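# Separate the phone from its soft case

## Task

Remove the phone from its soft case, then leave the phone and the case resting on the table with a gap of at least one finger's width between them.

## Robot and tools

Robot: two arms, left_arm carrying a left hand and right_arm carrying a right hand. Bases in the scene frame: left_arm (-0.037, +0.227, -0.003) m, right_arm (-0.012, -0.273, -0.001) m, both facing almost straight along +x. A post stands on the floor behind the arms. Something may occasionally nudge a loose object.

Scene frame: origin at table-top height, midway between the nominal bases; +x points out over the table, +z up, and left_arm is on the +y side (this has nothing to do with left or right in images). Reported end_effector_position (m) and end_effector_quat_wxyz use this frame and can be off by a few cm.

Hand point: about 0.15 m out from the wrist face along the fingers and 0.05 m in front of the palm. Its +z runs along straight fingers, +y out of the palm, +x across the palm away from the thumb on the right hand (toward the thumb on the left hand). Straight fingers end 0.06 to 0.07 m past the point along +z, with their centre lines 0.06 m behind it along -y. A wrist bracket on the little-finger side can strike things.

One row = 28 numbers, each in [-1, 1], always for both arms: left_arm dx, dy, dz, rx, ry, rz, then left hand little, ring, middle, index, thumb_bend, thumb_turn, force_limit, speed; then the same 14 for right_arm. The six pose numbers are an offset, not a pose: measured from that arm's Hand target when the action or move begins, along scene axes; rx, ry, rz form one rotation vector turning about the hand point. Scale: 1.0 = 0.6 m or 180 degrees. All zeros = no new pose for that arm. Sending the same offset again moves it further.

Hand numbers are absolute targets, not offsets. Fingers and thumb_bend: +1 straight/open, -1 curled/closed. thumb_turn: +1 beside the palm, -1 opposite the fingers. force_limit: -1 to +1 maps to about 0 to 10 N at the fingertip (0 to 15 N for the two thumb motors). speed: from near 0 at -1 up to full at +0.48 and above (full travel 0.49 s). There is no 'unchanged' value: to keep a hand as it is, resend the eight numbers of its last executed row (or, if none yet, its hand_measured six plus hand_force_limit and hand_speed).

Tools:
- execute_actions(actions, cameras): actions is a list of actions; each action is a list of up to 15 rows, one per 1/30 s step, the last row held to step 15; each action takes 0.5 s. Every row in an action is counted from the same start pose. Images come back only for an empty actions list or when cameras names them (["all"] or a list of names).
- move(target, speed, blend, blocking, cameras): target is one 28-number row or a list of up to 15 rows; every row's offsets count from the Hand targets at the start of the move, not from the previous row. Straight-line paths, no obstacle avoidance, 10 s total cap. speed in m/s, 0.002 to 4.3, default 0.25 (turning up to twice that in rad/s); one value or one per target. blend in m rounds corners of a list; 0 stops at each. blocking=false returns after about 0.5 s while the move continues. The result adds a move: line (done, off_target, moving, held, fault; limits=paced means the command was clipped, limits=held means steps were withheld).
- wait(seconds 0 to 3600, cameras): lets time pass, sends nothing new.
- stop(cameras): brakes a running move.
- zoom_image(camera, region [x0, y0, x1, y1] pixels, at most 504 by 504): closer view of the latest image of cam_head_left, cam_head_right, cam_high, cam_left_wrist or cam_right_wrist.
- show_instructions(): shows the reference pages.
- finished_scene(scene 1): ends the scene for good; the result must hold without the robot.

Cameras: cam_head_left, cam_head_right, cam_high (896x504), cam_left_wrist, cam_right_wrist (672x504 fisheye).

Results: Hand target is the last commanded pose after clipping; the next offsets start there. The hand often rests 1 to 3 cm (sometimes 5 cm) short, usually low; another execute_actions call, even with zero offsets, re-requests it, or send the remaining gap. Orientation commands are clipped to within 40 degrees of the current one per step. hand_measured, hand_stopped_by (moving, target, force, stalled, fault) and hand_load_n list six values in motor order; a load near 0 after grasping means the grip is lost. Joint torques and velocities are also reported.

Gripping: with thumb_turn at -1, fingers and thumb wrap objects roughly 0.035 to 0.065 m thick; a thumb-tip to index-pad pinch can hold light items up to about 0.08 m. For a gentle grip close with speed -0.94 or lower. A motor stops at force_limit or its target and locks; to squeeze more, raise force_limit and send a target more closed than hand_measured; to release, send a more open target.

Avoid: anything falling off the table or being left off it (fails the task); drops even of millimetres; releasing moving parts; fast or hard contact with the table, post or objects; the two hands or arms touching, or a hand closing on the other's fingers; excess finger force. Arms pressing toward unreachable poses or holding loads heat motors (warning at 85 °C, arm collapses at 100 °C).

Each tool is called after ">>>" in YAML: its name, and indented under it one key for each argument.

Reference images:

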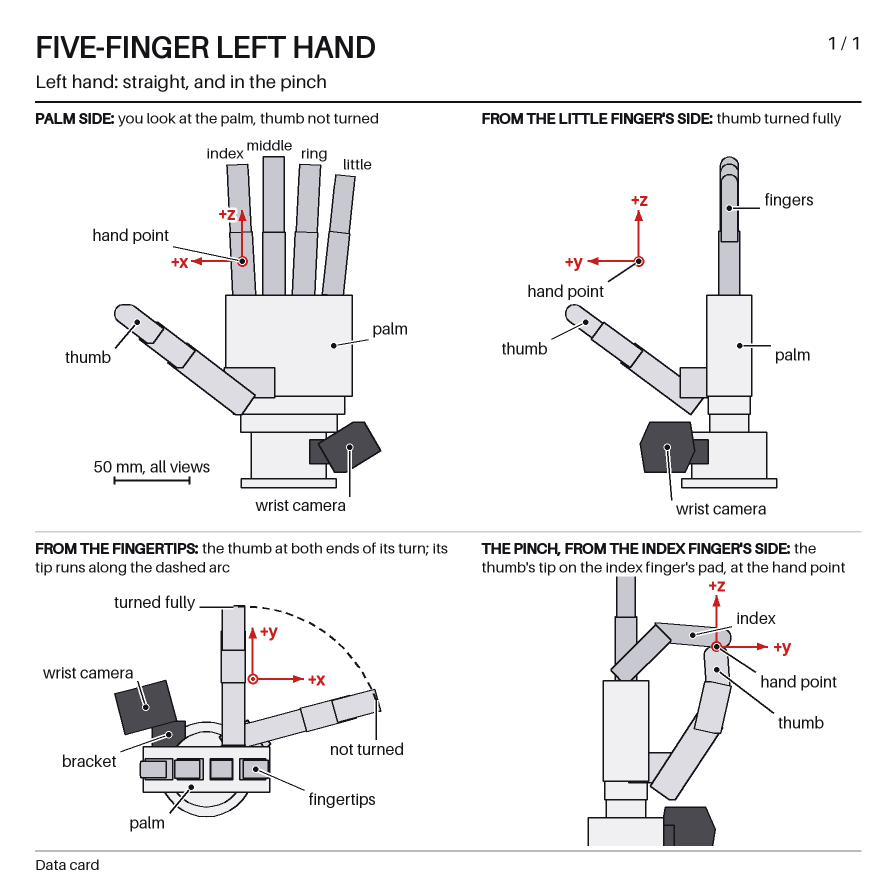

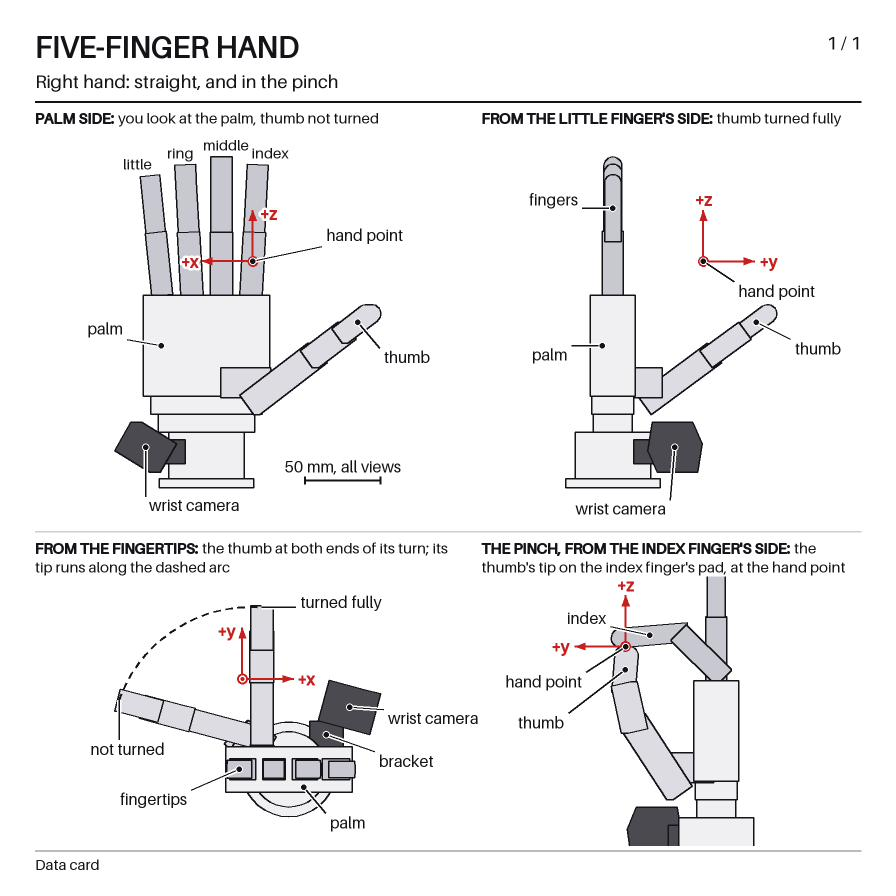

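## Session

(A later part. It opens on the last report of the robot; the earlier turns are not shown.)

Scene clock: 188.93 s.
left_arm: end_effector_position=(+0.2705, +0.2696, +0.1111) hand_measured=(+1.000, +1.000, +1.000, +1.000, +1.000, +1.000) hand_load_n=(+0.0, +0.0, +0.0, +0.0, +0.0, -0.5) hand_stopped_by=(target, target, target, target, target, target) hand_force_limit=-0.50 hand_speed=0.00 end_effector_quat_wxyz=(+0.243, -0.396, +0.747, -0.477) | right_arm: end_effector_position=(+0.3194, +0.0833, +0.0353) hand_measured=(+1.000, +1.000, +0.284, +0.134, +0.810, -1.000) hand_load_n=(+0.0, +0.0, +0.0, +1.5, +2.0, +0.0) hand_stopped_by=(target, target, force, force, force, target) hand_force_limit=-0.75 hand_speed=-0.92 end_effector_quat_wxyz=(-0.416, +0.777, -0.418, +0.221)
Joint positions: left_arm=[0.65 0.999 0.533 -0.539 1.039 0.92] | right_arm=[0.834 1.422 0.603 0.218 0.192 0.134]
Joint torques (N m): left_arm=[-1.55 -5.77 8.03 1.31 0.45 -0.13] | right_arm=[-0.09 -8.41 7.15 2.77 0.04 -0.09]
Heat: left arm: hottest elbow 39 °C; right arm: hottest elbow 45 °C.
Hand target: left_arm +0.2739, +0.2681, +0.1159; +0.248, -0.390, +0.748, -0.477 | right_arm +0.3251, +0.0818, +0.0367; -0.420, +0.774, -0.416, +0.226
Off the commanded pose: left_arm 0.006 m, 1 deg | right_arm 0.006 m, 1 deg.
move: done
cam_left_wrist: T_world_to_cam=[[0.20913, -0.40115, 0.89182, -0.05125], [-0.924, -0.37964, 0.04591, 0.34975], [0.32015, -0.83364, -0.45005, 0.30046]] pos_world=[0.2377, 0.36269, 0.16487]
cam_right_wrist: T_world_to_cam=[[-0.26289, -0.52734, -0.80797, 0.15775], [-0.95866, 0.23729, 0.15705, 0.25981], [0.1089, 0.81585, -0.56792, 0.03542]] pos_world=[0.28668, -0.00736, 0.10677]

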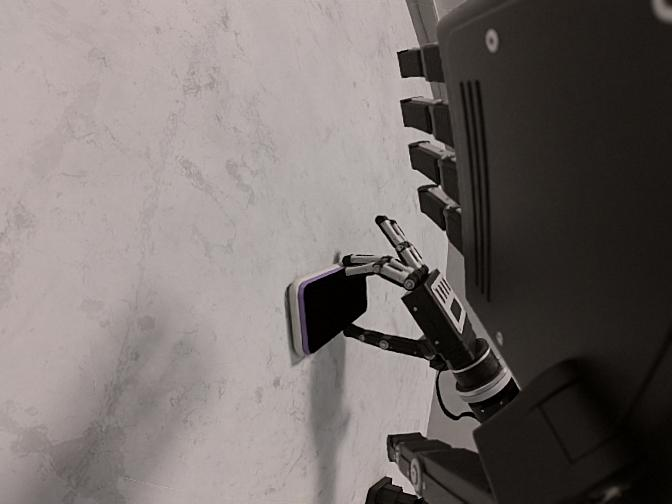

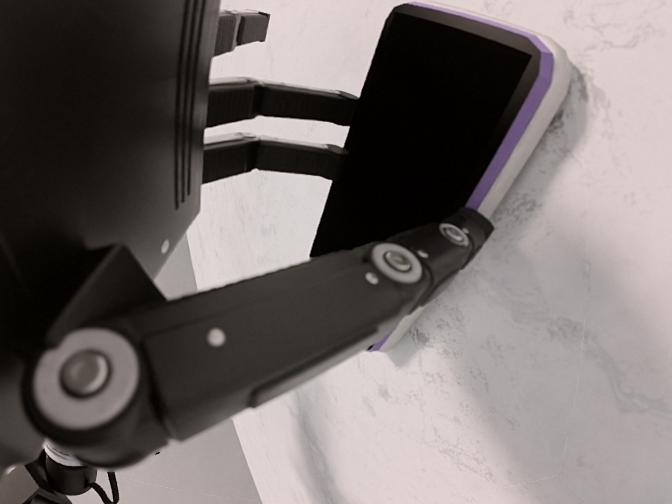

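>>> move:
  target:
    - [0,0,0,0,0,0,1,1,1,1,1,1,-0.5,0,0,0,0,0,0,0,1,1,0.5,0.5,1,-1,-0.75,-0.5]
    - [0,0,0,0,0,0,1,1,1,1,1,1,-0.5,0,0.045,-0.07,0.08,0,0,0,1,1,0.5,0.5,1,-1,-0.75,-0.5]
  speed: 0.06
  cameras: ["cam_left_wrist","cam_right_wrist"]

>>> zoom_image:
  camera: "cam_right_wrist"
  region: [250, 0, 600, 350]

>>> zoom_image:
  camera: "cam_left_wrist"
  region: [280, 250, 380, 360]

Scene clock: 194.17 s.
left_arm: end_effector_position=(+0.2705, +0.2696, +0.1111) hand_measured=(+1.000, +1.000, +1.000, +1.000, +1.000, +1.000) hand_load_n=(+0.0, +0.0, +0.0, +0.0, +0.0, -0.5) hand_stopped_by=(target, target, target, target, target, target) hand_force_limit=-0.50 hand_speed=0.00 end_effector_quat_wxyz=(+0.243, -0.396, +0.747, -0.477) | right_arm: end_effector_position=(+0.3376, +0.0348, +0.0633) hand_measured=(+1.000, +1.000, +0.500, +0.500, +1.000, -1.000) hand_load_n=(+0.0, +0.0, +0.0, +0.0, +0.0, +0.0) hand_stopped_by=(target, target, target, target, target, target) hand_force_limit=-0.75 hand_speed=-0.50 end_effector_quat_wxyz=(-0.406, +0.782, -0.421, +0.216)
Joint positions: left_arm=[0.65 0.999 0.533 -0.539 1.039 0.92] | right_arm=[0.695 1.3 0.603 0.08 0.075 0.057]
Joint torques (N m): left_arm=[-1.49 -5.48 8.08 1.25 0.46 -0.14] | right_arm=[-0.09 -9.05 10.69 1.66 -0.01 -0.04]
Heat: left arm: hottest elbow 39 °C; right arm: hottest elbow 45 °C.
Hand target: left_arm +0.2739, +0.2681, +0.1159; +0.248, -0.390, +0.748, -0.477 | right_arm +0.3522, +0.0398, +0.0847; -0.420, +0.774, -0.416, +0.226
Off the commanded pose: left_arm 0.006 m, 1 deg | right_arm 0.026 m, 2 deg.
move: off_target (right_arm)
cam_left_wrist: T_world_to_cam=[[0.20913, -0.40115, 0.89182, -0.05125], [-0.924, -0.37964, 0.04591, 0.34975], [0.32015, -0.83364, -0.45005, 0.30046]] pos_world=[0.2377, 0.36269, 0.16487]
cam_right_wrist: T_world_to_cam=[[-0.28073, -0.5393, -0.79394, 0.16512], [-0.9549, 0.24028, 0.17443, 0.28182], [0.0967, 0.8071, -0.58244, 0.09422]] pos_world=[0.30636, -0.05471, 0.13682]

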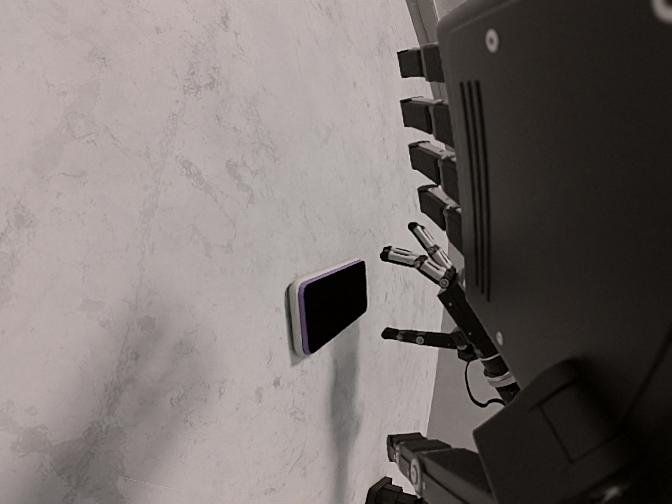

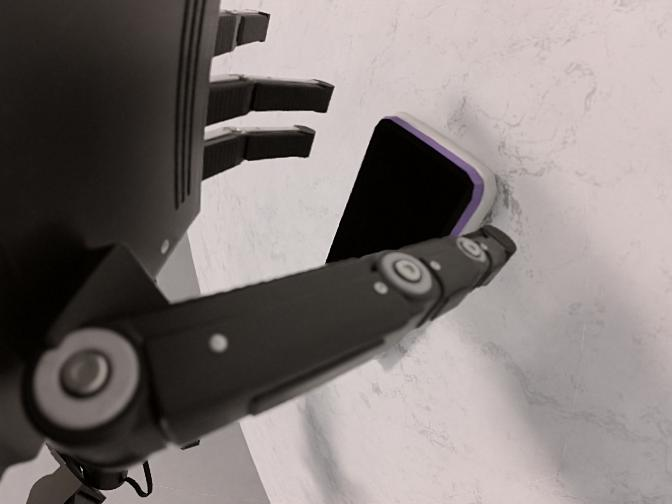

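Scaled by 1.440 from the camera's image (finer frame: 960x720).

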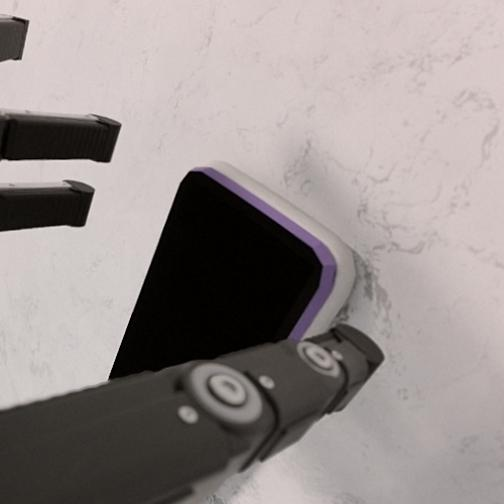

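Scaled by 4.582 from the camera's image (finer frame: 960x720).

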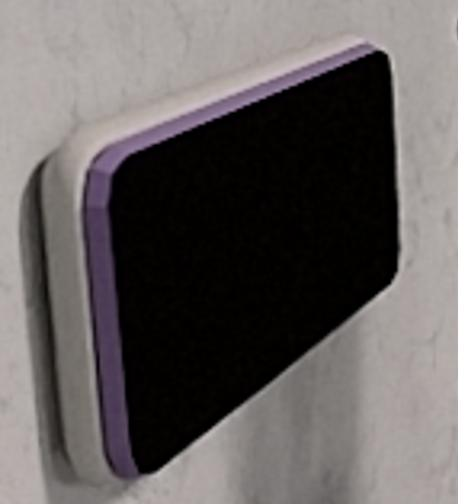

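>>> move:
  target: [0,0,0,0,0,0,1,1,1,1,1,1,-0.5,0,-0.012,0.0262,-0.0845,-0.0015,0.0023,0,1,1,0.5,0.5,1,-1,-0.75,-0.5]
  speed: 0.06
  cameras: ["cam_left_wrist","cam_right_wrist"]

>>> zoom_image:
  camera: "cam_left_wrist"
  region: [280, 200, 440, 360]

Scene clock: 203.23 s.
left_arm: end_effector_position=(+0.2705, +0.2696, +0.1111) hand_measured=(+1.000, +1.000, +1.000, +1.000, +1.000, +1.000) hand_load_n=(+0.0, +0.0, +0.0, +0.0, +0.0, -0.5) hand_stopped_by=(target, target, target, target, target, target) hand_force_limit=-0.50 hand_speed=0.00 end_effector_quat_wxyz=(+0.243, -0.396, +0.747, -0.477) | right_arm: end_effector_position=(+0.3439, +0.0474, +0.0299) hand_measured=(+1.000, +1.000, +0.500, +0.500, +1.000, -1.000) hand_load_n=(+0.0, +0.0, +0.0, +0.0, +0.0, +0.0) hand_stopped_by=(target, target, target, target, target, target) hand_force_limit=-0.75 hand_speed=-0.50 end_effector_quat_wxyz=(-0.404, +0.782, -0.419, +0.223)
Joint positions: left_arm=[0.65 0.999 0.533 -0.539 1.039 0.92] | right_arm=[0.719 1.419 0.594 0.211 0.107 0.062]
Joint torques (N m): left_arm=[-1.61 -5.71 8.09 1.35 0.45 -0.16] | right_arm=[1.67 -8.29 7.13 3.25 0.27 0.15]
Heat: left arm: hottest elbow 39 °C; right arm: hottest elbow 45 °C.
Hand target: left_arm +0.2739, +0.2681, +0.1159; +0.248, -0.390, +0.748, -0.477 | right_arm +0.3450, +0.0557, +0.0342; -0.417, +0.776, -0.417, +0.224
Off the commanded pose: left_arm 0.006 m, 1 deg | right_arm 0.009 m, 2 deg.
move: done
cam_left_wrist: T_world_to_cam=[[0.20913, -0.40115, 0.89182, -0.05125], [-0.924, -0.37964, 0.04591, 0.34975], [0.32015, -0.83364, -0.45005, 0.30046]] pos_world=[0.2377, 0.36269, 0.16487]
cam_right_wrist: T_world_to_cam=[[-0.27335, -0.54527, -0.79244, 0.14473], [-0.95599, 0.24531, 0.16096, 0.29116], [0.10662, 0.80156, -0.58833, 0.0611]] pos_world=[0.3114, -0.04148, 0.10377]

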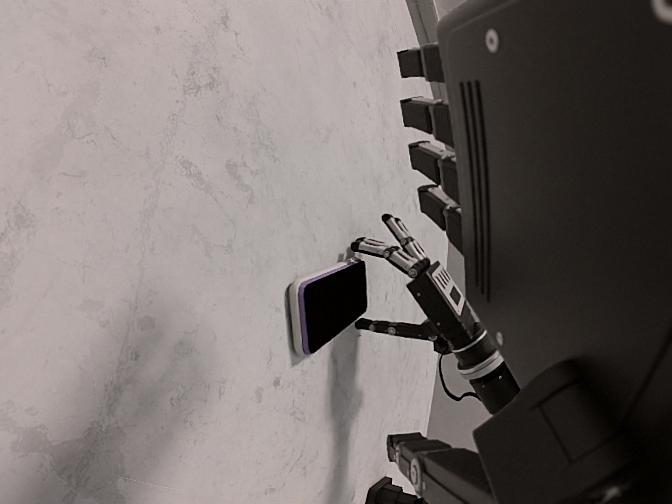

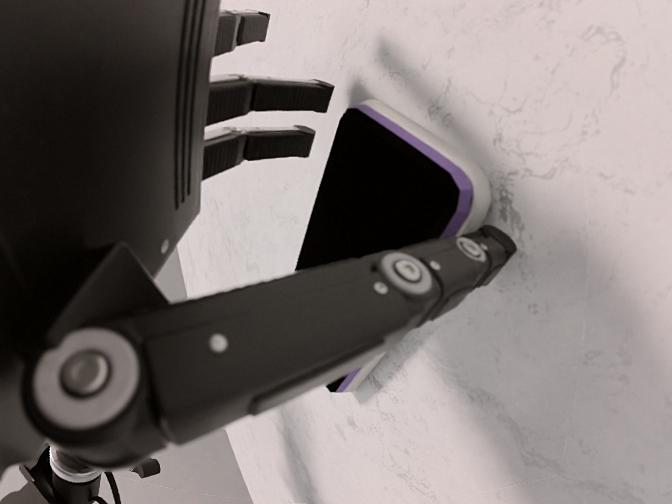

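Scaled by 3.150 from the camera's image (finer frame: 960x720).

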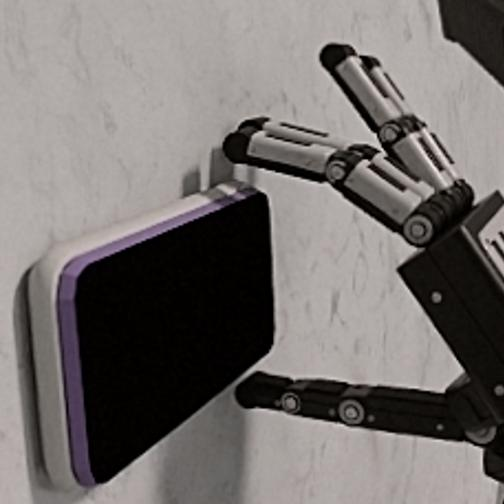

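>>> move:
  target: [0,0,0,0,0,0,1,1,1,1,1,1,-0.5,0,-0.009,0.0125,0.001,0,0,0,1,1,0.5,0.5,1,-1,-0.75,-0.5]
  speed: 0.06

Scene clock: 204.60 s.
left_arm: end_effector_position=(+0.2705, +0.2696, +0.1111) hand_measured=(+1.000, +1.000, +1.000, +1.000, +1.000, +1.000) hand_load_n=(+0.0, -0.5, +0.0, +0.0, +0.0, -0.5) hand_stopped_by=(target, target, target, target, target, target) hand_force_limit=-0.50 hand_speed=0.00 end_effector_quat_wxyz=(+0.243, -0.396, +0.747, -0.477) | right_arm: end_effector_position=(+0.3376, +0.0549, +0.0301) hand_measured=(+1.000, +1.000, +0.500, +0.500, +1.000, -1.000) hand_load_n=(+0.0, +0.0, +0.0, +0.0, +0.0, +0.0) hand_stopped_by=(target, target, target, target, target, target) hand_force_limit=-0.75 hand_speed=-0.50 end_effector_quat_wxyz=(-0.405, +0.782, -0.418, +0.224)
Joint positions: left_arm=[0.65 0.999 0.533 -0.539 1.039 0.92] | right_arm=[0.747 1.419 0.594 0.211 0.128 0.076]
Joint torques (N m): left_arm=[-1.44 -5.71 8.06 1.35 0.47 -0.16] | right_arm=[1.49 -8.23 7.43 3.07 0.27 0.11]
Heat: left arm: hottest elbow 39 °C; right arm: hottest elbow 45 °C.
Hand target: left_arm +0.2739, +0.2681, +0.1159; +0.248, -0.390, +0.748, -0.477 | right_arm +0.3396, +0.0631, +0.0348; -0.416, +0.776, -0.417, +0.224
Off the commanded pose: left_arm 0.006 m, 1 deg | right_arm 0.010 m, 1 deg.
move: done

>>> move:
  target: [0,0,0,0,0,0,1,1,1,1,1,1,-0.5,0,0,0,0,0,0,0,1,1,0.0,0.0,0.55,-1,-0.75,-0.92]
  cameras: ["cam_left_wrist","cam_right_wrist"]

>>> zoom_image:
  camera: "cam_left_wrist"
  region: [280, 200, 440, 360]

>>> zoom_image:
  camera: "cam_right_wrist"
  region: [250, 60, 550, 360]

Scene clock: 206.73 s.
left_arm: end_effector_position=(+0.2705, +0.2696, +0.1111) hand_measured=(+1.000, +1.000, +1.000, +1.000, +1.000, +1.000) hand_load_n=(+0.0, +0.0, +0.0, +0.0, +0.0, -0.5) hand_stopped_by=(target, target, target, target, target, target) hand_force_limit=-0.50 hand_speed=0.00 end_effector_quat_wxyz=(+0.243, -0.396, +0.747, -0.477) | right_arm: end_effector_position=(+0.3380, +0.0551, +0.0305) hand_measured=(+1.000, +1.000, +0.292, +0.254, +0.856, -1.000) hand_load_n=(+0.0, +0.0, +0.0, +2.0, +2.0, +0.0) hand_stopped_by=(target, target, force, force, force, target) hand_force_limit=-0.75 hand_speed=-0.92 end_effector_quat_wxyz=(-0.406, +0.781, -0.419, +0.224)
Joint positions: left_arm=[0.65 0.999 0.533 -0.539 1.039 0.92] | right_arm=[0.747 1.419 0.594 0.212 0.13 0.078]
Joint torques (N m): left_arm=[-1.32 -5.95 8.1 1.24 0.45 -0.14] | right_arm=[1.49 -8.23 7.45 3.03 0.2 0.11]
Heat: left arm: hottest elbow 39 °C; right arm: hottest elbow 45 °C.
Hand target: left_arm +0.2739, +0.2681, +0.1159; +0.248, -0.390, +0.748, -0.477 | right_arm +0.3396, +0.0630, +0.0348; -0.416, +0.776, -0.417, +0.224
Off the commanded pose: left_arm 0.006 m, 1 deg | right_arm 0.009 m, 1 deg.
move: done
cam_left_wrist: T_world_to_cam=[[0.20913, -0.40115, 0.89182, -0.05125], [-0.924, -0.37964, 0.04591, 0.34975], [0.32015, -0.83364, -0.45005, 0.30046]] pos_world=[0.2377, 0.36269, 0.16487]
cam_right_wrist: T_world_to_cam=[[-0.27156, -0.54336, -0.79437, 0.14715], [-0.95627, 0.24552, 0.15897, 0.28371], [0.10866, 0.8028, -0.58627, 0.05504]] pos_world=[0.30528, -0.03389, 0.10406]

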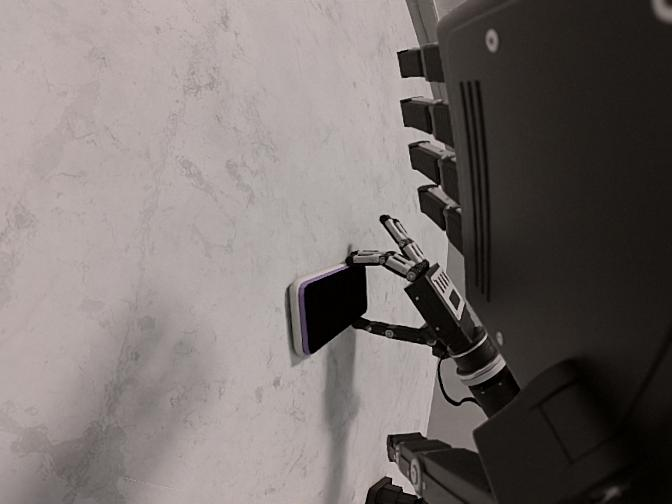

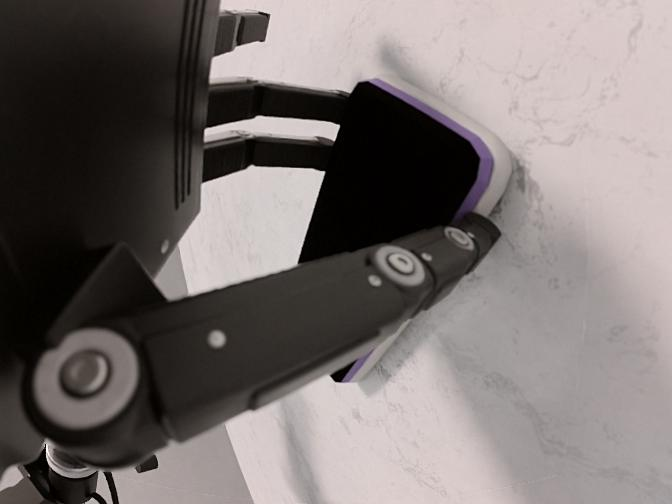

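Scaled by 3.150 from the camera's image (finer frame: 960x720).

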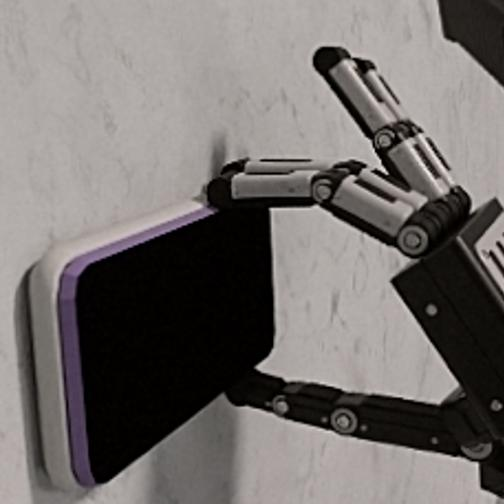

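Scaled by 1.680 from the camera's image (finer frame: 960x720).

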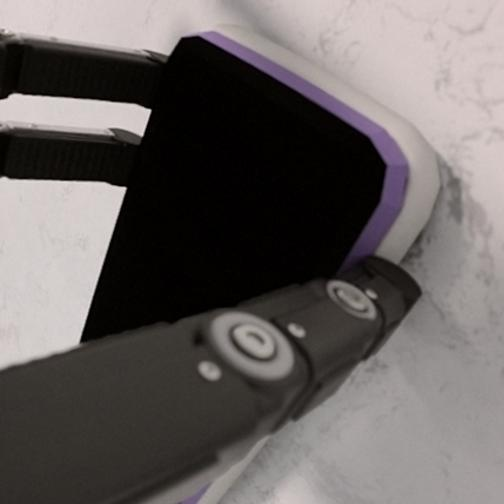

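>>> move:
  target: [0,0,0,0,0,0,1,1,1,1,1,1,-0.5,0,0,0,0,0,0,0,1,1,-0.1,-0.1,0.45,-1,0.5,-0.92]
  cameras: ["cam_left_wrist"]

>>> zoom_image:
  camera: "cam_left_wrist"
  region: [280, 200, 440, 360]

Scene clock: 207.67 s.
left_arm: end_effector_position=(+0.2705, +0.2696, +0.1111) hand_measured=(+1.000, +1.000, +1.000, +1.000, +1.000, +1.000) hand_load_n=(+0.0, +0.0, +0.0, +0.0, +0.0, -0.5) hand_stopped_by=(target, target, target, target, target, target) hand_force_limit=-0.50 hand_speed=0.00 end_effector_quat_wxyz=(+0.243, -0.396, +0.747, -0.477) | right_arm: end_effector_position=(+0.3382, +0.0555, +0.0308) hand_measured=(+1.000, +1.000, +0.222, +0.198, +0.832, -1.000) hand_load_n=(+0.0, +0.0, +7.5, +6.5, +12.0, +0.5) hand_stopped_by=(target, target, force, force, force, target) hand_force_limit=0.50 hand_speed=-0.92 end_effector_quat_wxyz=(-0.407, +0.780, -0.420, +0.224)
Joint positions: left_arm=[0.65 0.999 0.533 -0.539 1.039 0.92] | right_arm=[0.747 1.419 0.594 0.214 0.131 0.083]
Joint torques (N m): left_arm=[-1.44 -5.71 8.08 1.36 0.45 -0.17] | right_arm=[1.49 -8.23 7.45 2.95 0.19 0.07]
Heat: left arm: hottest elbow 39 °C; right arm: hottest elbow 45 °C.
Hand target: left_arm +0.2739, +0.2681, +0.1159; +0.248, -0.390, +0.748, -0.477 | right_arm +0.3396, +0.0630, +0.0348; -0.416, +0.776, -0.417, +0.224
Off the commanded pose: left_arm 0.006 m, 1 deg | right_arm 0.009 m, 1 deg.
move: done
cam_left_wrist: T_world_to_cam=[[0.20913, -0.40115, 0.89182, -0.05125], [-0.924, -0.37964, 0.04591, 0.34975], [0.32015, -0.83364, -0.45005, 0.30046]] pos_world=[0.2377, 0.36269, 0.16487]

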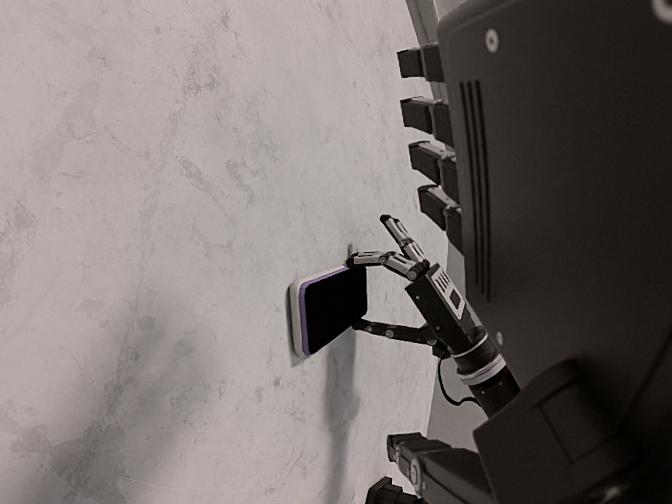

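Scaled by 3.150 from the camera's image (finer frame: 960x720).

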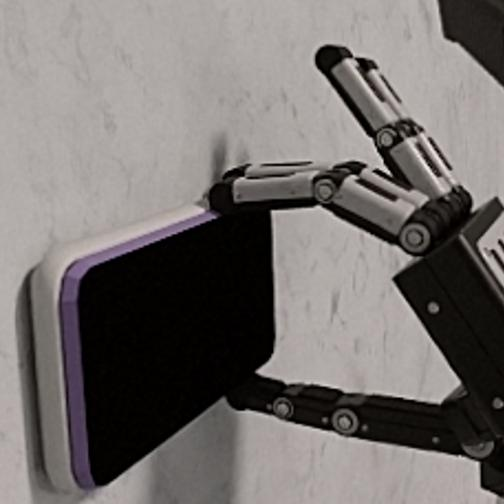

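>>> move:
  target: [0,0,0,0,0,0,1,1,1,1,1,1,-0.5,0,0.014,0.01,0.05,0,0,0,1,1,-0.1,-0.1,0.45,-1,0.5,-0.92]
  speed: 0.03
  cameras: ["cam_left_wrist","cam_right_wrist"]

>>> zoom_image:
  camera: "cam_left_wrist"
  region: [280, 200, 440, 360]

>>> zoom_image:
  camera: "cam_right_wrist"
  region: [250, 60, 550, 360]

Scene clock: 209.77 s.
left_arm: end_effector_position=(+0.2705, +0.2696, +0.1111) hand_measured=(+1.000, +1.000, +1.000, +1.000, +1.000, +1.000) hand_load_n=(+0.0, +0.0, +0.0, +0.0, +0.0, +0.0) hand_stopped_by=(target, target, target, target, target, target) hand_force_limit=-0.50 hand_speed=0.00 end_effector_quat_wxyz=(+0.243, -0.396, +0.747, -0.477) | right_arm: end_effector_position=(+0.3323, +0.0501, +0.0333) hand_measured=(+1.000, +1.000, +0.222, +0.198, +0.832, -1.000) hand_load_n=(+0.0, +0.0, +7.0, +6.5, +12.0, +1.0) hand_stopped_by=(target, target, force, force, force, target) hand_force_limit=0.50 hand_speed=-0.92 end_effector_quat_wxyz=(-0.389, +0.788, -0.424, +0.217)
Joint positions: left_arm=[0.65 0.999 0.533 -0.539 1.039 0.92] | right_arm=[0.747 1.393 0.606 0.135 0.131 0.084]
Joint torques (N m): left_arm=[-1.44 -5.89 8.14 1.2 0.45 -0.14] | right_arm=[1.26 -10.46 11.33 1.59 0.07 0.04]
Heat: left arm: hottest elbow 39 °C; right arm: hottest elbow 45 °C.
Hand target: left_arm +0.2739, +0.2681, +0.1159; +0.248, -0.390, +0.748, -0.477 | right_arm +0.3480, +0.0690, +0.0647; -0.416, +0.776, -0.417, +0.224
Off the commanded pose: left_arm 0.006 m, 1 deg | right_arm 0.040 m, 4 deg.
move: off_target (right_arm)
cam_left_wrist: T_world_to_cam=[[0.20913, -0.40115, 0.89182, -0.05125], [-0.924, -0.37964, 0.04591, 0.34975], [0.32015, -0.83364, -0.45005, 0.30046]] pos_world=[0.2377, 0.36269, 0.16487]
cam_right_wrist: T_world_to_cam=[[-0.29851, -0.56065, -0.77237, 0.15424], [-0.9499, 0.25304, 0.18344, 0.27565], [0.0926, 0.78844, -0.6081, 0.06803]] pos_world=[0.30158, -0.03691, 0.10993]

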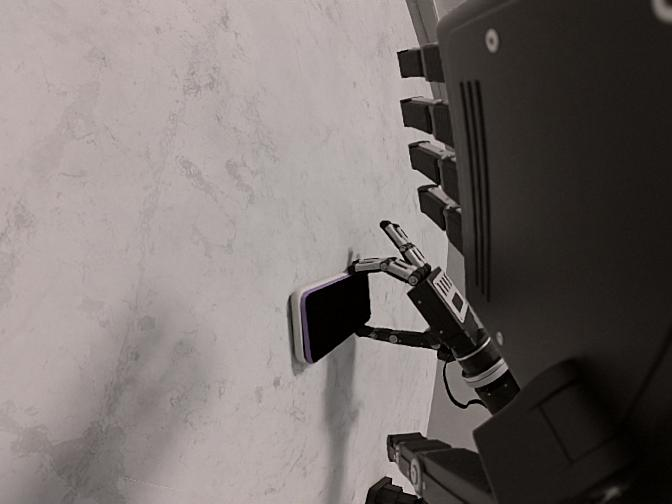

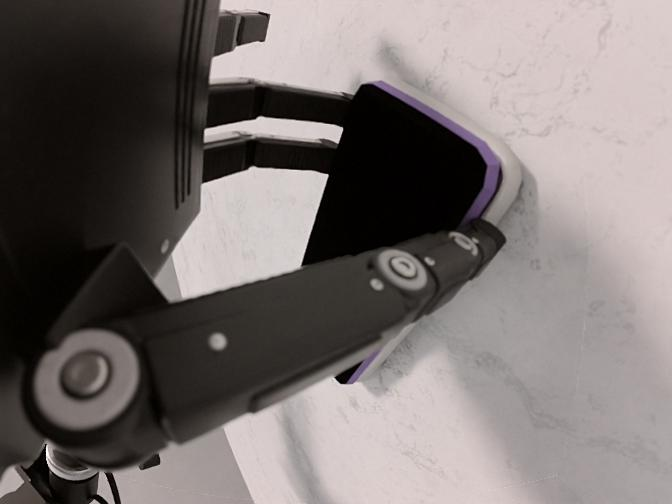

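Scaled by 3.150 from the camera's image (finer frame: 960x720).

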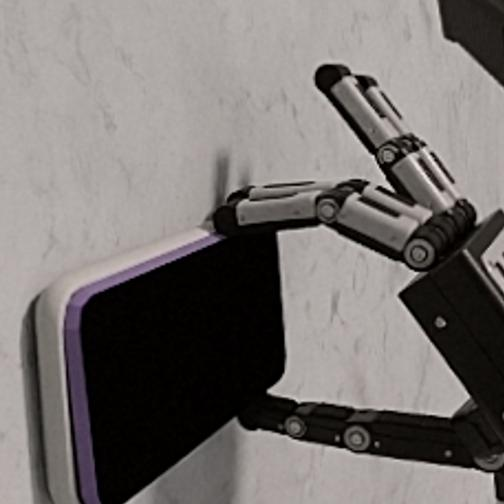

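Scaled by 1.680 from the camera's image (finer frame: 960x720).

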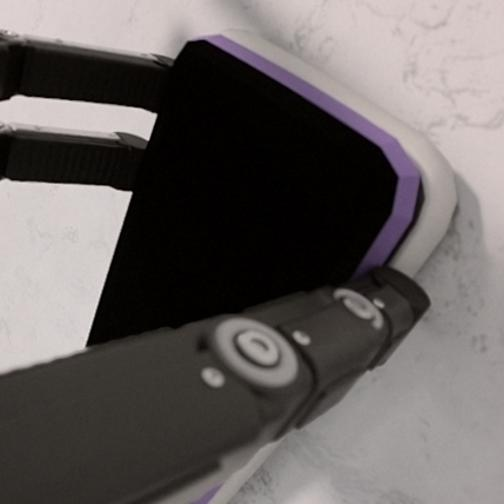

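>>> move:
  target: [0,0,0,0,0,0,1,1,1,1,1,1,-0.5,0,0.004,0.003,0.015,0,0,0,1,1,-0.1,-0.1,0.45,-1,0.5,-0.92]
  speed: 0.03
  cameras: ["cam_left_wrist","cam_right_wrist"]

>>> zoom_image:
  camera: "cam_left_wrist"
  region: [280, 200, 440, 360]

>>> zoom_image:
  camera: "cam_right_wrist"
  region: [250, 60, 550, 360]

Scene clock: 211.33 s.
left_arm: end_effector_position=(+0.2705, +0.2696, +0.1111) hand_measured=(+1.000, +1.000, +1.000, +1.000, +1.000, +1.000) hand_load_n=(+0.0, +0.0, +0.0, +0.0, +0.0, +0.0) hand_stopped_by=(target, target, target, target, target, target) hand_force_limit=-0.50 hand_speed=0.00 end_effector_quat_wxyz=(+0.243, -0.396, +0.747, -0.477) | right_arm: end_effector_position=(+0.3326, +0.0505, +0.0390) hand_measured=(+1.000, +1.000, +0.222, +0.198, +0.832, -1.000) hand_load_n=(+0.0, +0.0, +7.0, +5.5, +11.5, +0.5) hand_stopped_by=(target, target, force, force, force, target) hand_force_limit=0.50 hand_speed=-0.92 end_effector_quat_wxyz=(-0.386, +0.790, -0.424, +0.216)
Joint positions: left_arm=[0.65 0.999 0.533 -0.539 1.039 0.92] | right_arm=[0.747 1.381 0.62 0.1 0.13 0.084]
Joint torques (N m): left_arm=[-1.55 -5.6 8.17 1.24 0.45 -0.11] | right_arm=[1.14 -10.52 11.86 1.69 0.06 0.03]
Heat: left arm: hottest elbow 39 °C; right arm: hottest elbow 45 °C.
Hand target: left_arm +0.2739, +0.2681, +0.1159; +0.248, -0.390, +0.748, -0.477 | right_arm +0.3504, +0.0708, +0.0737; -0.416, +0.776, -0.417, +0.224
Off the commanded pose: left_arm 0.006 m, 1 deg | right_arm 0.044 m, 4 deg.
move: off_target (right_arm)
cam_left_wrist: T_world_to_cam=[[0.20913, -0.40115, 0.89182, -0.05125], [-0.924, -0.37964, 0.04591, 0.34975], [0.32015, -0.83364, -0.45005, 0.30046]] pos_world=[0.2377, 0.36269, 0.16487]
cam_right_wrist: T_world_to_cam=[[-0.30308, -0.56476, -0.76759, 0.16058], [-0.94883, 0.25382, 0.18789, 0.27423], [0.08872, 0.78525, -0.61279, 0.07281]] pos_world=[0.30241, -0.03609, 0.11635]

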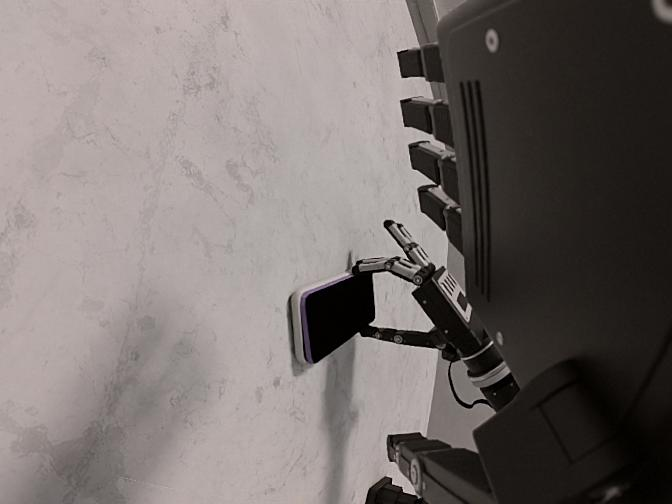

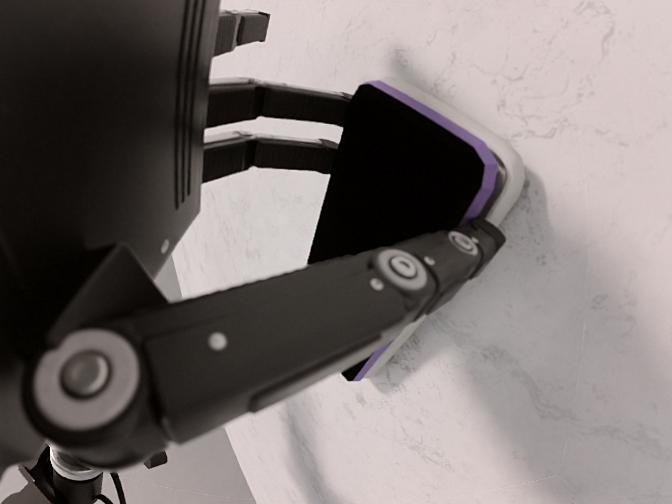

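Scaled by 3.150 from the camera's image (finer frame: 960x720).

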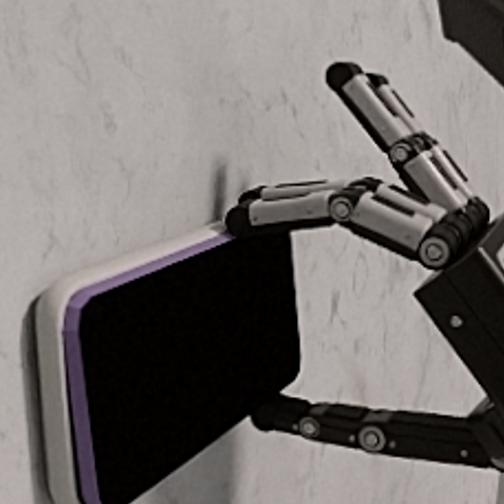

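Scaled by 1.680 from the camera's image (finer frame: 960x720).

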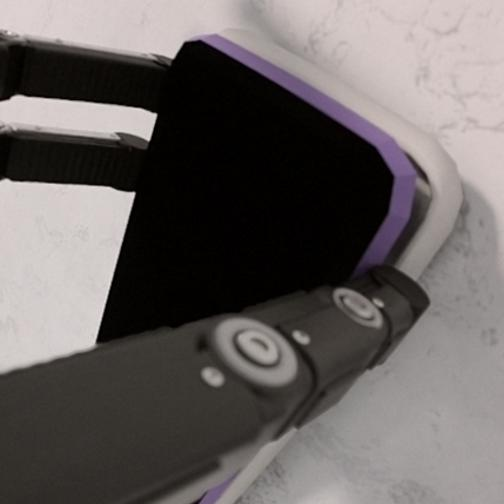

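>>> move:
  target: [0,0,0,0,0,0,1,1,1,1,1,1,-0.5,0,0.003,0.002,0.012,0,0,0,1,1,-0.1,-0.1,0.45,-1,0.5,-0.92]
  speed: 0.02
  cameras: ["cam_left_wrist","cam_right_wrist"]

>>> zoom_image:
  camera: "cam_left_wrist"
  region: [280, 200, 440, 360]

>>> zoom_image:
  camera: "cam_right_wrist"
  region: [250, 60, 550, 360]

Scene clock: 212.77 s.
left_arm: end_effector_position=(+0.2705, +0.2696, +0.1111) hand_measured=(+1.000, +1.000, +1.000, +1.000, +1.000, +1.000) hand_load_n=(+0.0, +0.0, +0.0, +0.0, +0.0, -0.5) hand_stopped_by=(target, target, target, target, target, target) hand_force_limit=-0.50 hand_speed=0.00 end_effector_quat_wxyz=(+0.243, -0.396, +0.747, -0.477) | right_arm: end_effector_position=(+0.3332, +0.0515, +0.0443) hand_measured=(+1.000, +1.000, +0.222, +0.198, +0.832, -1.000) hand_load_n=(+0.0, +0.0, +7.5, +4.0, +11.0, +1.0) hand_stopped_by=(target, target, force, force, force, target) hand_force_limit=0.50 hand_speed=-0.92 end_effector_quat_wxyz=(-0.385, +0.791, -0.424, +0.215)
Joint positions: left_arm=[0.65 0.999 0.533 -0.539 1.039 0.92] | right_arm=[0.747 1.371 0.632 0.074 0.129 0.084]
Joint torques (N m): left_arm=[-1.32 -5.77 8.02 1.28 0.45 -0.15] | right_arm=[1.14 -10.52 12.21 1.76 0.09 0.03]
Heat: left arm: hottest elbow 39 °C; right arm: hottest elbow 45 °C.
Hand target: left_arm +0.2739, +0.2681, +0.1159; +0.248, -0.390, +0.748, -0.477 | right_arm +0.3522, +0.0721, +0.0809; -0.416, +0.776, -0.417, +0.224
Off the commanded pose: left_arm 0.006 m, 1 deg | right_arm 0.046 m, 4 deg.
move: off_target (right_arm)
cam_left_wrist: T_world_to_cam=[[0.20913, -0.40115, 0.89182, -0.05125], [-0.924, -0.37964, 0.04591, 0.34975], [0.32015, -0.83364, -0.45005, 0.30046]] pos_world=[0.2377, 0.36269, 0.16487]
cam_right_wrist: T_world_to_cam=[[-0.3053, -0.56669, -0.76528, 0.16609], [-0.94841, 0.25309, 0.19095, 0.27336], [0.08547, 0.7841, -0.61472, 0.07654]] pos_world=[0.30343, -0.03508, 0.12195]

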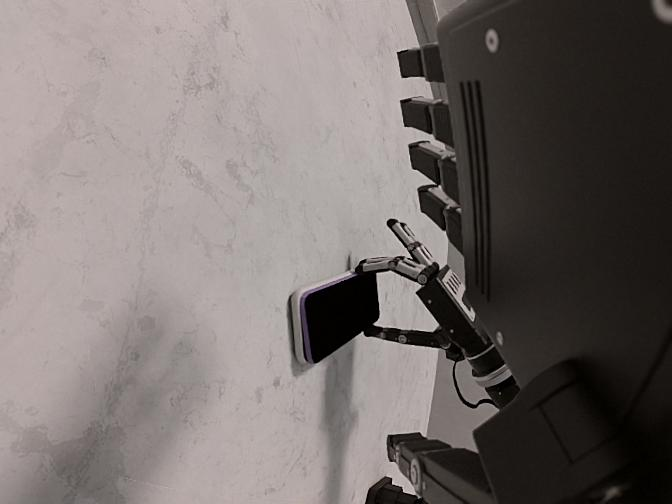

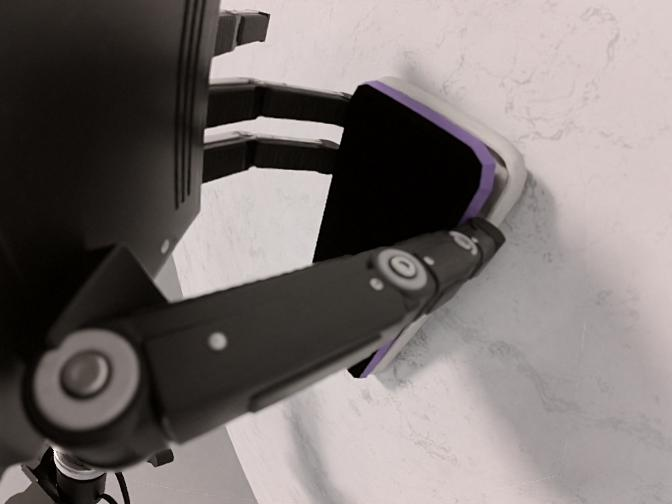

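Scaled by 3.150 from the camera's image (finer frame: 960x720).

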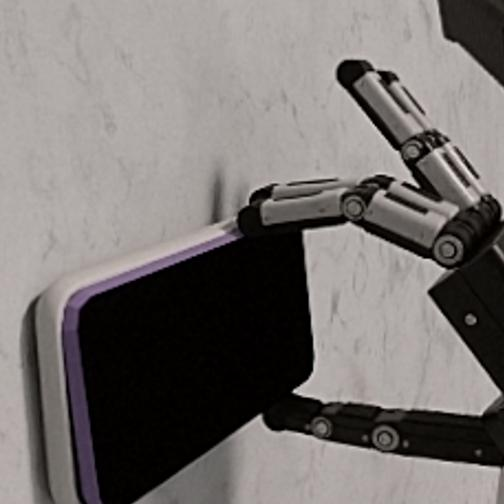

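Scaled by 1.680 from the camera's image (finer frame: 960x720).

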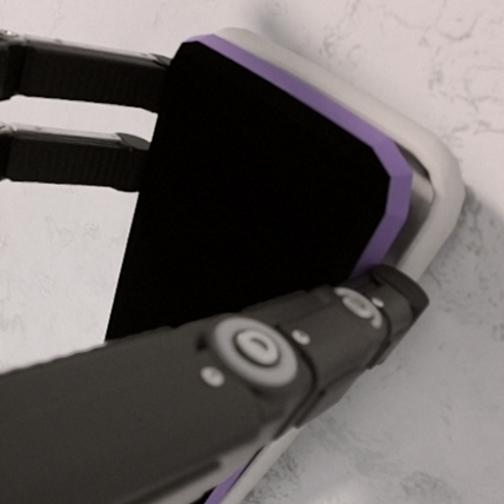

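>>> move:
  target: [0,0,0,0,0,0,1,1,1,1,1,1,-0.5,0,0.002,0.002,0.012,-0.0368,-0.0249,0,1,1,-0.1,-0.1,0.45,-1,0.5,-0.92]
  speed: 0.02
  cameras: ["cam_left_wrist","cam_right_wrist"]

>>> zoom_image:
  camera: "cam_left_wrist"
  region: [280, 200, 440, 360]

>>> zoom_image:
  camera: "cam_right_wrist"
  region: [250, 60, 550, 360]

Scene clock: 217.73 s.
left_arm: end_effector_position=(+0.2705, +0.2696, +0.1111) hand_measured=(+1.000, +1.000, +1.000, +1.000, +1.000, +1.000) hand_load_n=(+0.0, +0.0, +0.0, -0.5, +0.0, +0.0) hand_stopped_by=(target, target, target, target, target, target) hand_force_limit=-0.50 hand_speed=0.00 end_effector_quat_wxyz=(+0.243, -0.396, +0.747, -0.477) | right_arm: end_effector_position=(+0.3353, +0.0531, +0.0514) hand_measured=(+1.000, +1.000, +0.222, +0.198, +0.832, -1.000) hand_load_n=(+0.0, +0.0, +7.0, +4.0, +11.0, +0.5) hand_stopped_by=(target, target, force, force, force, target) hand_force_limit=0.50 hand_speed=-0.92 end_effector_quat_wxyz=(-0.359, +0.802, -0.398, +0.263)
Joint positions: left_arm=[0.65 0.999 0.533 -0.539 1.039 0.92] | right_arm=[0.803 1.366 0.66 0.033 0.246 0.02]
Joint torques (N m): left_arm=[-1.2 -5.54 8.09 1.28 0.47 -0.15] | right_arm=[1.26 -10.58 12.42 1.68 0.56 -0.11]
Heat: left arm: hottest elbow 39 °C; right arm: hottest elbow 45 °C.
Hand target: left_arm +0.2739, +0.2681, +0.1159; +0.248, -0.390, +0.748, -0.477 | right_arm +0.3533, +0.0733, +0.0881; -0.387, +0.790, -0.387, +0.278
Off the commanded pose: left_arm 0.006 m, 1 deg | right_arm 0.046 m, 4 deg.
move: off_target (right_arm)
cam_left_wrist: T_world_to_cam=[[0.20913, -0.40115, 0.89182, -0.05125], [-0.924, -0.37964, 0.04591, 0.34975], [0.32015, -0.83364, -0.45005, 0.30046]] pos_world=[0.2377, 0.36269, 0.16487]
cam_right_wrist: T_world_to_cam=[[-0.25197, -0.6434, -0.72288, 0.15704], [-0.95915, 0.26531, 0.0982, 0.28124], [0.12861, 0.71809, -0.68396, 0.072]] pos_world=[0.30007, -0.02528, 0.13515]

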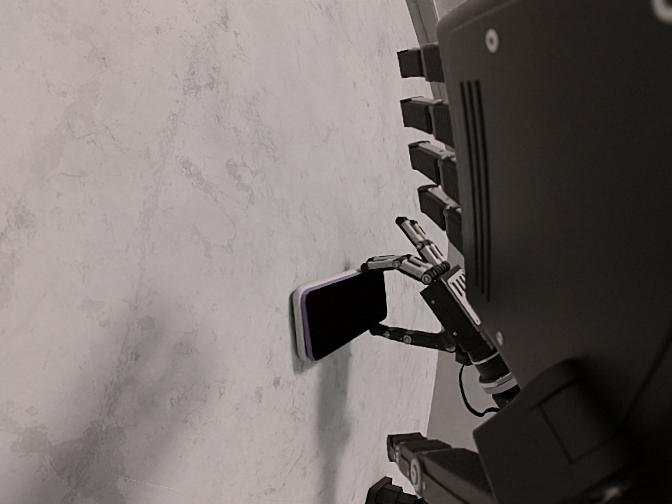

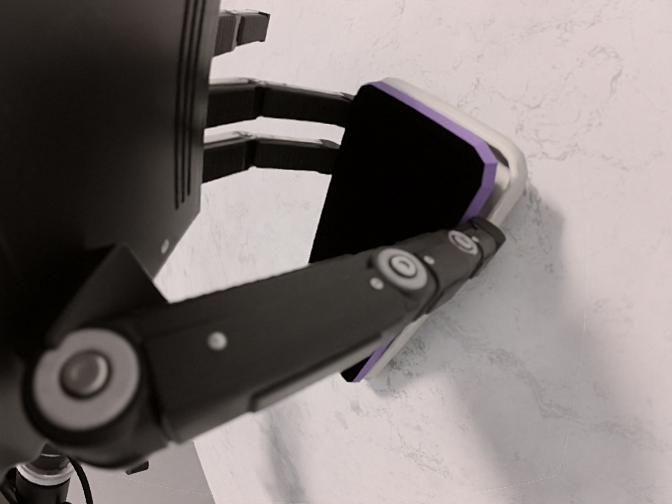

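Scaled by 3.150 from the camera's image (finer frame: 960x720).

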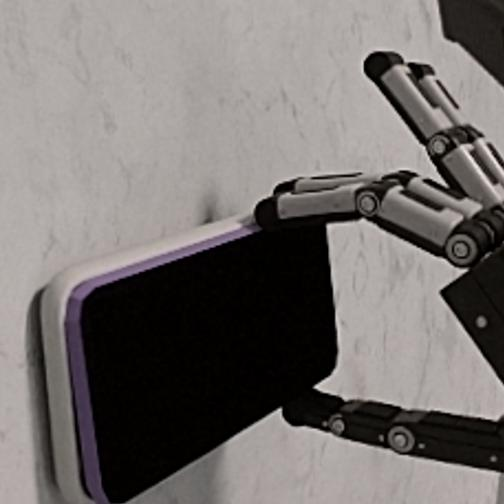

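Scaled by 1.680 from the camera's image (finer frame: 960x720).

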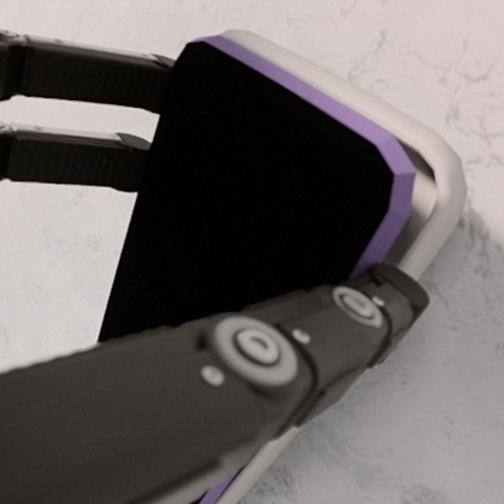

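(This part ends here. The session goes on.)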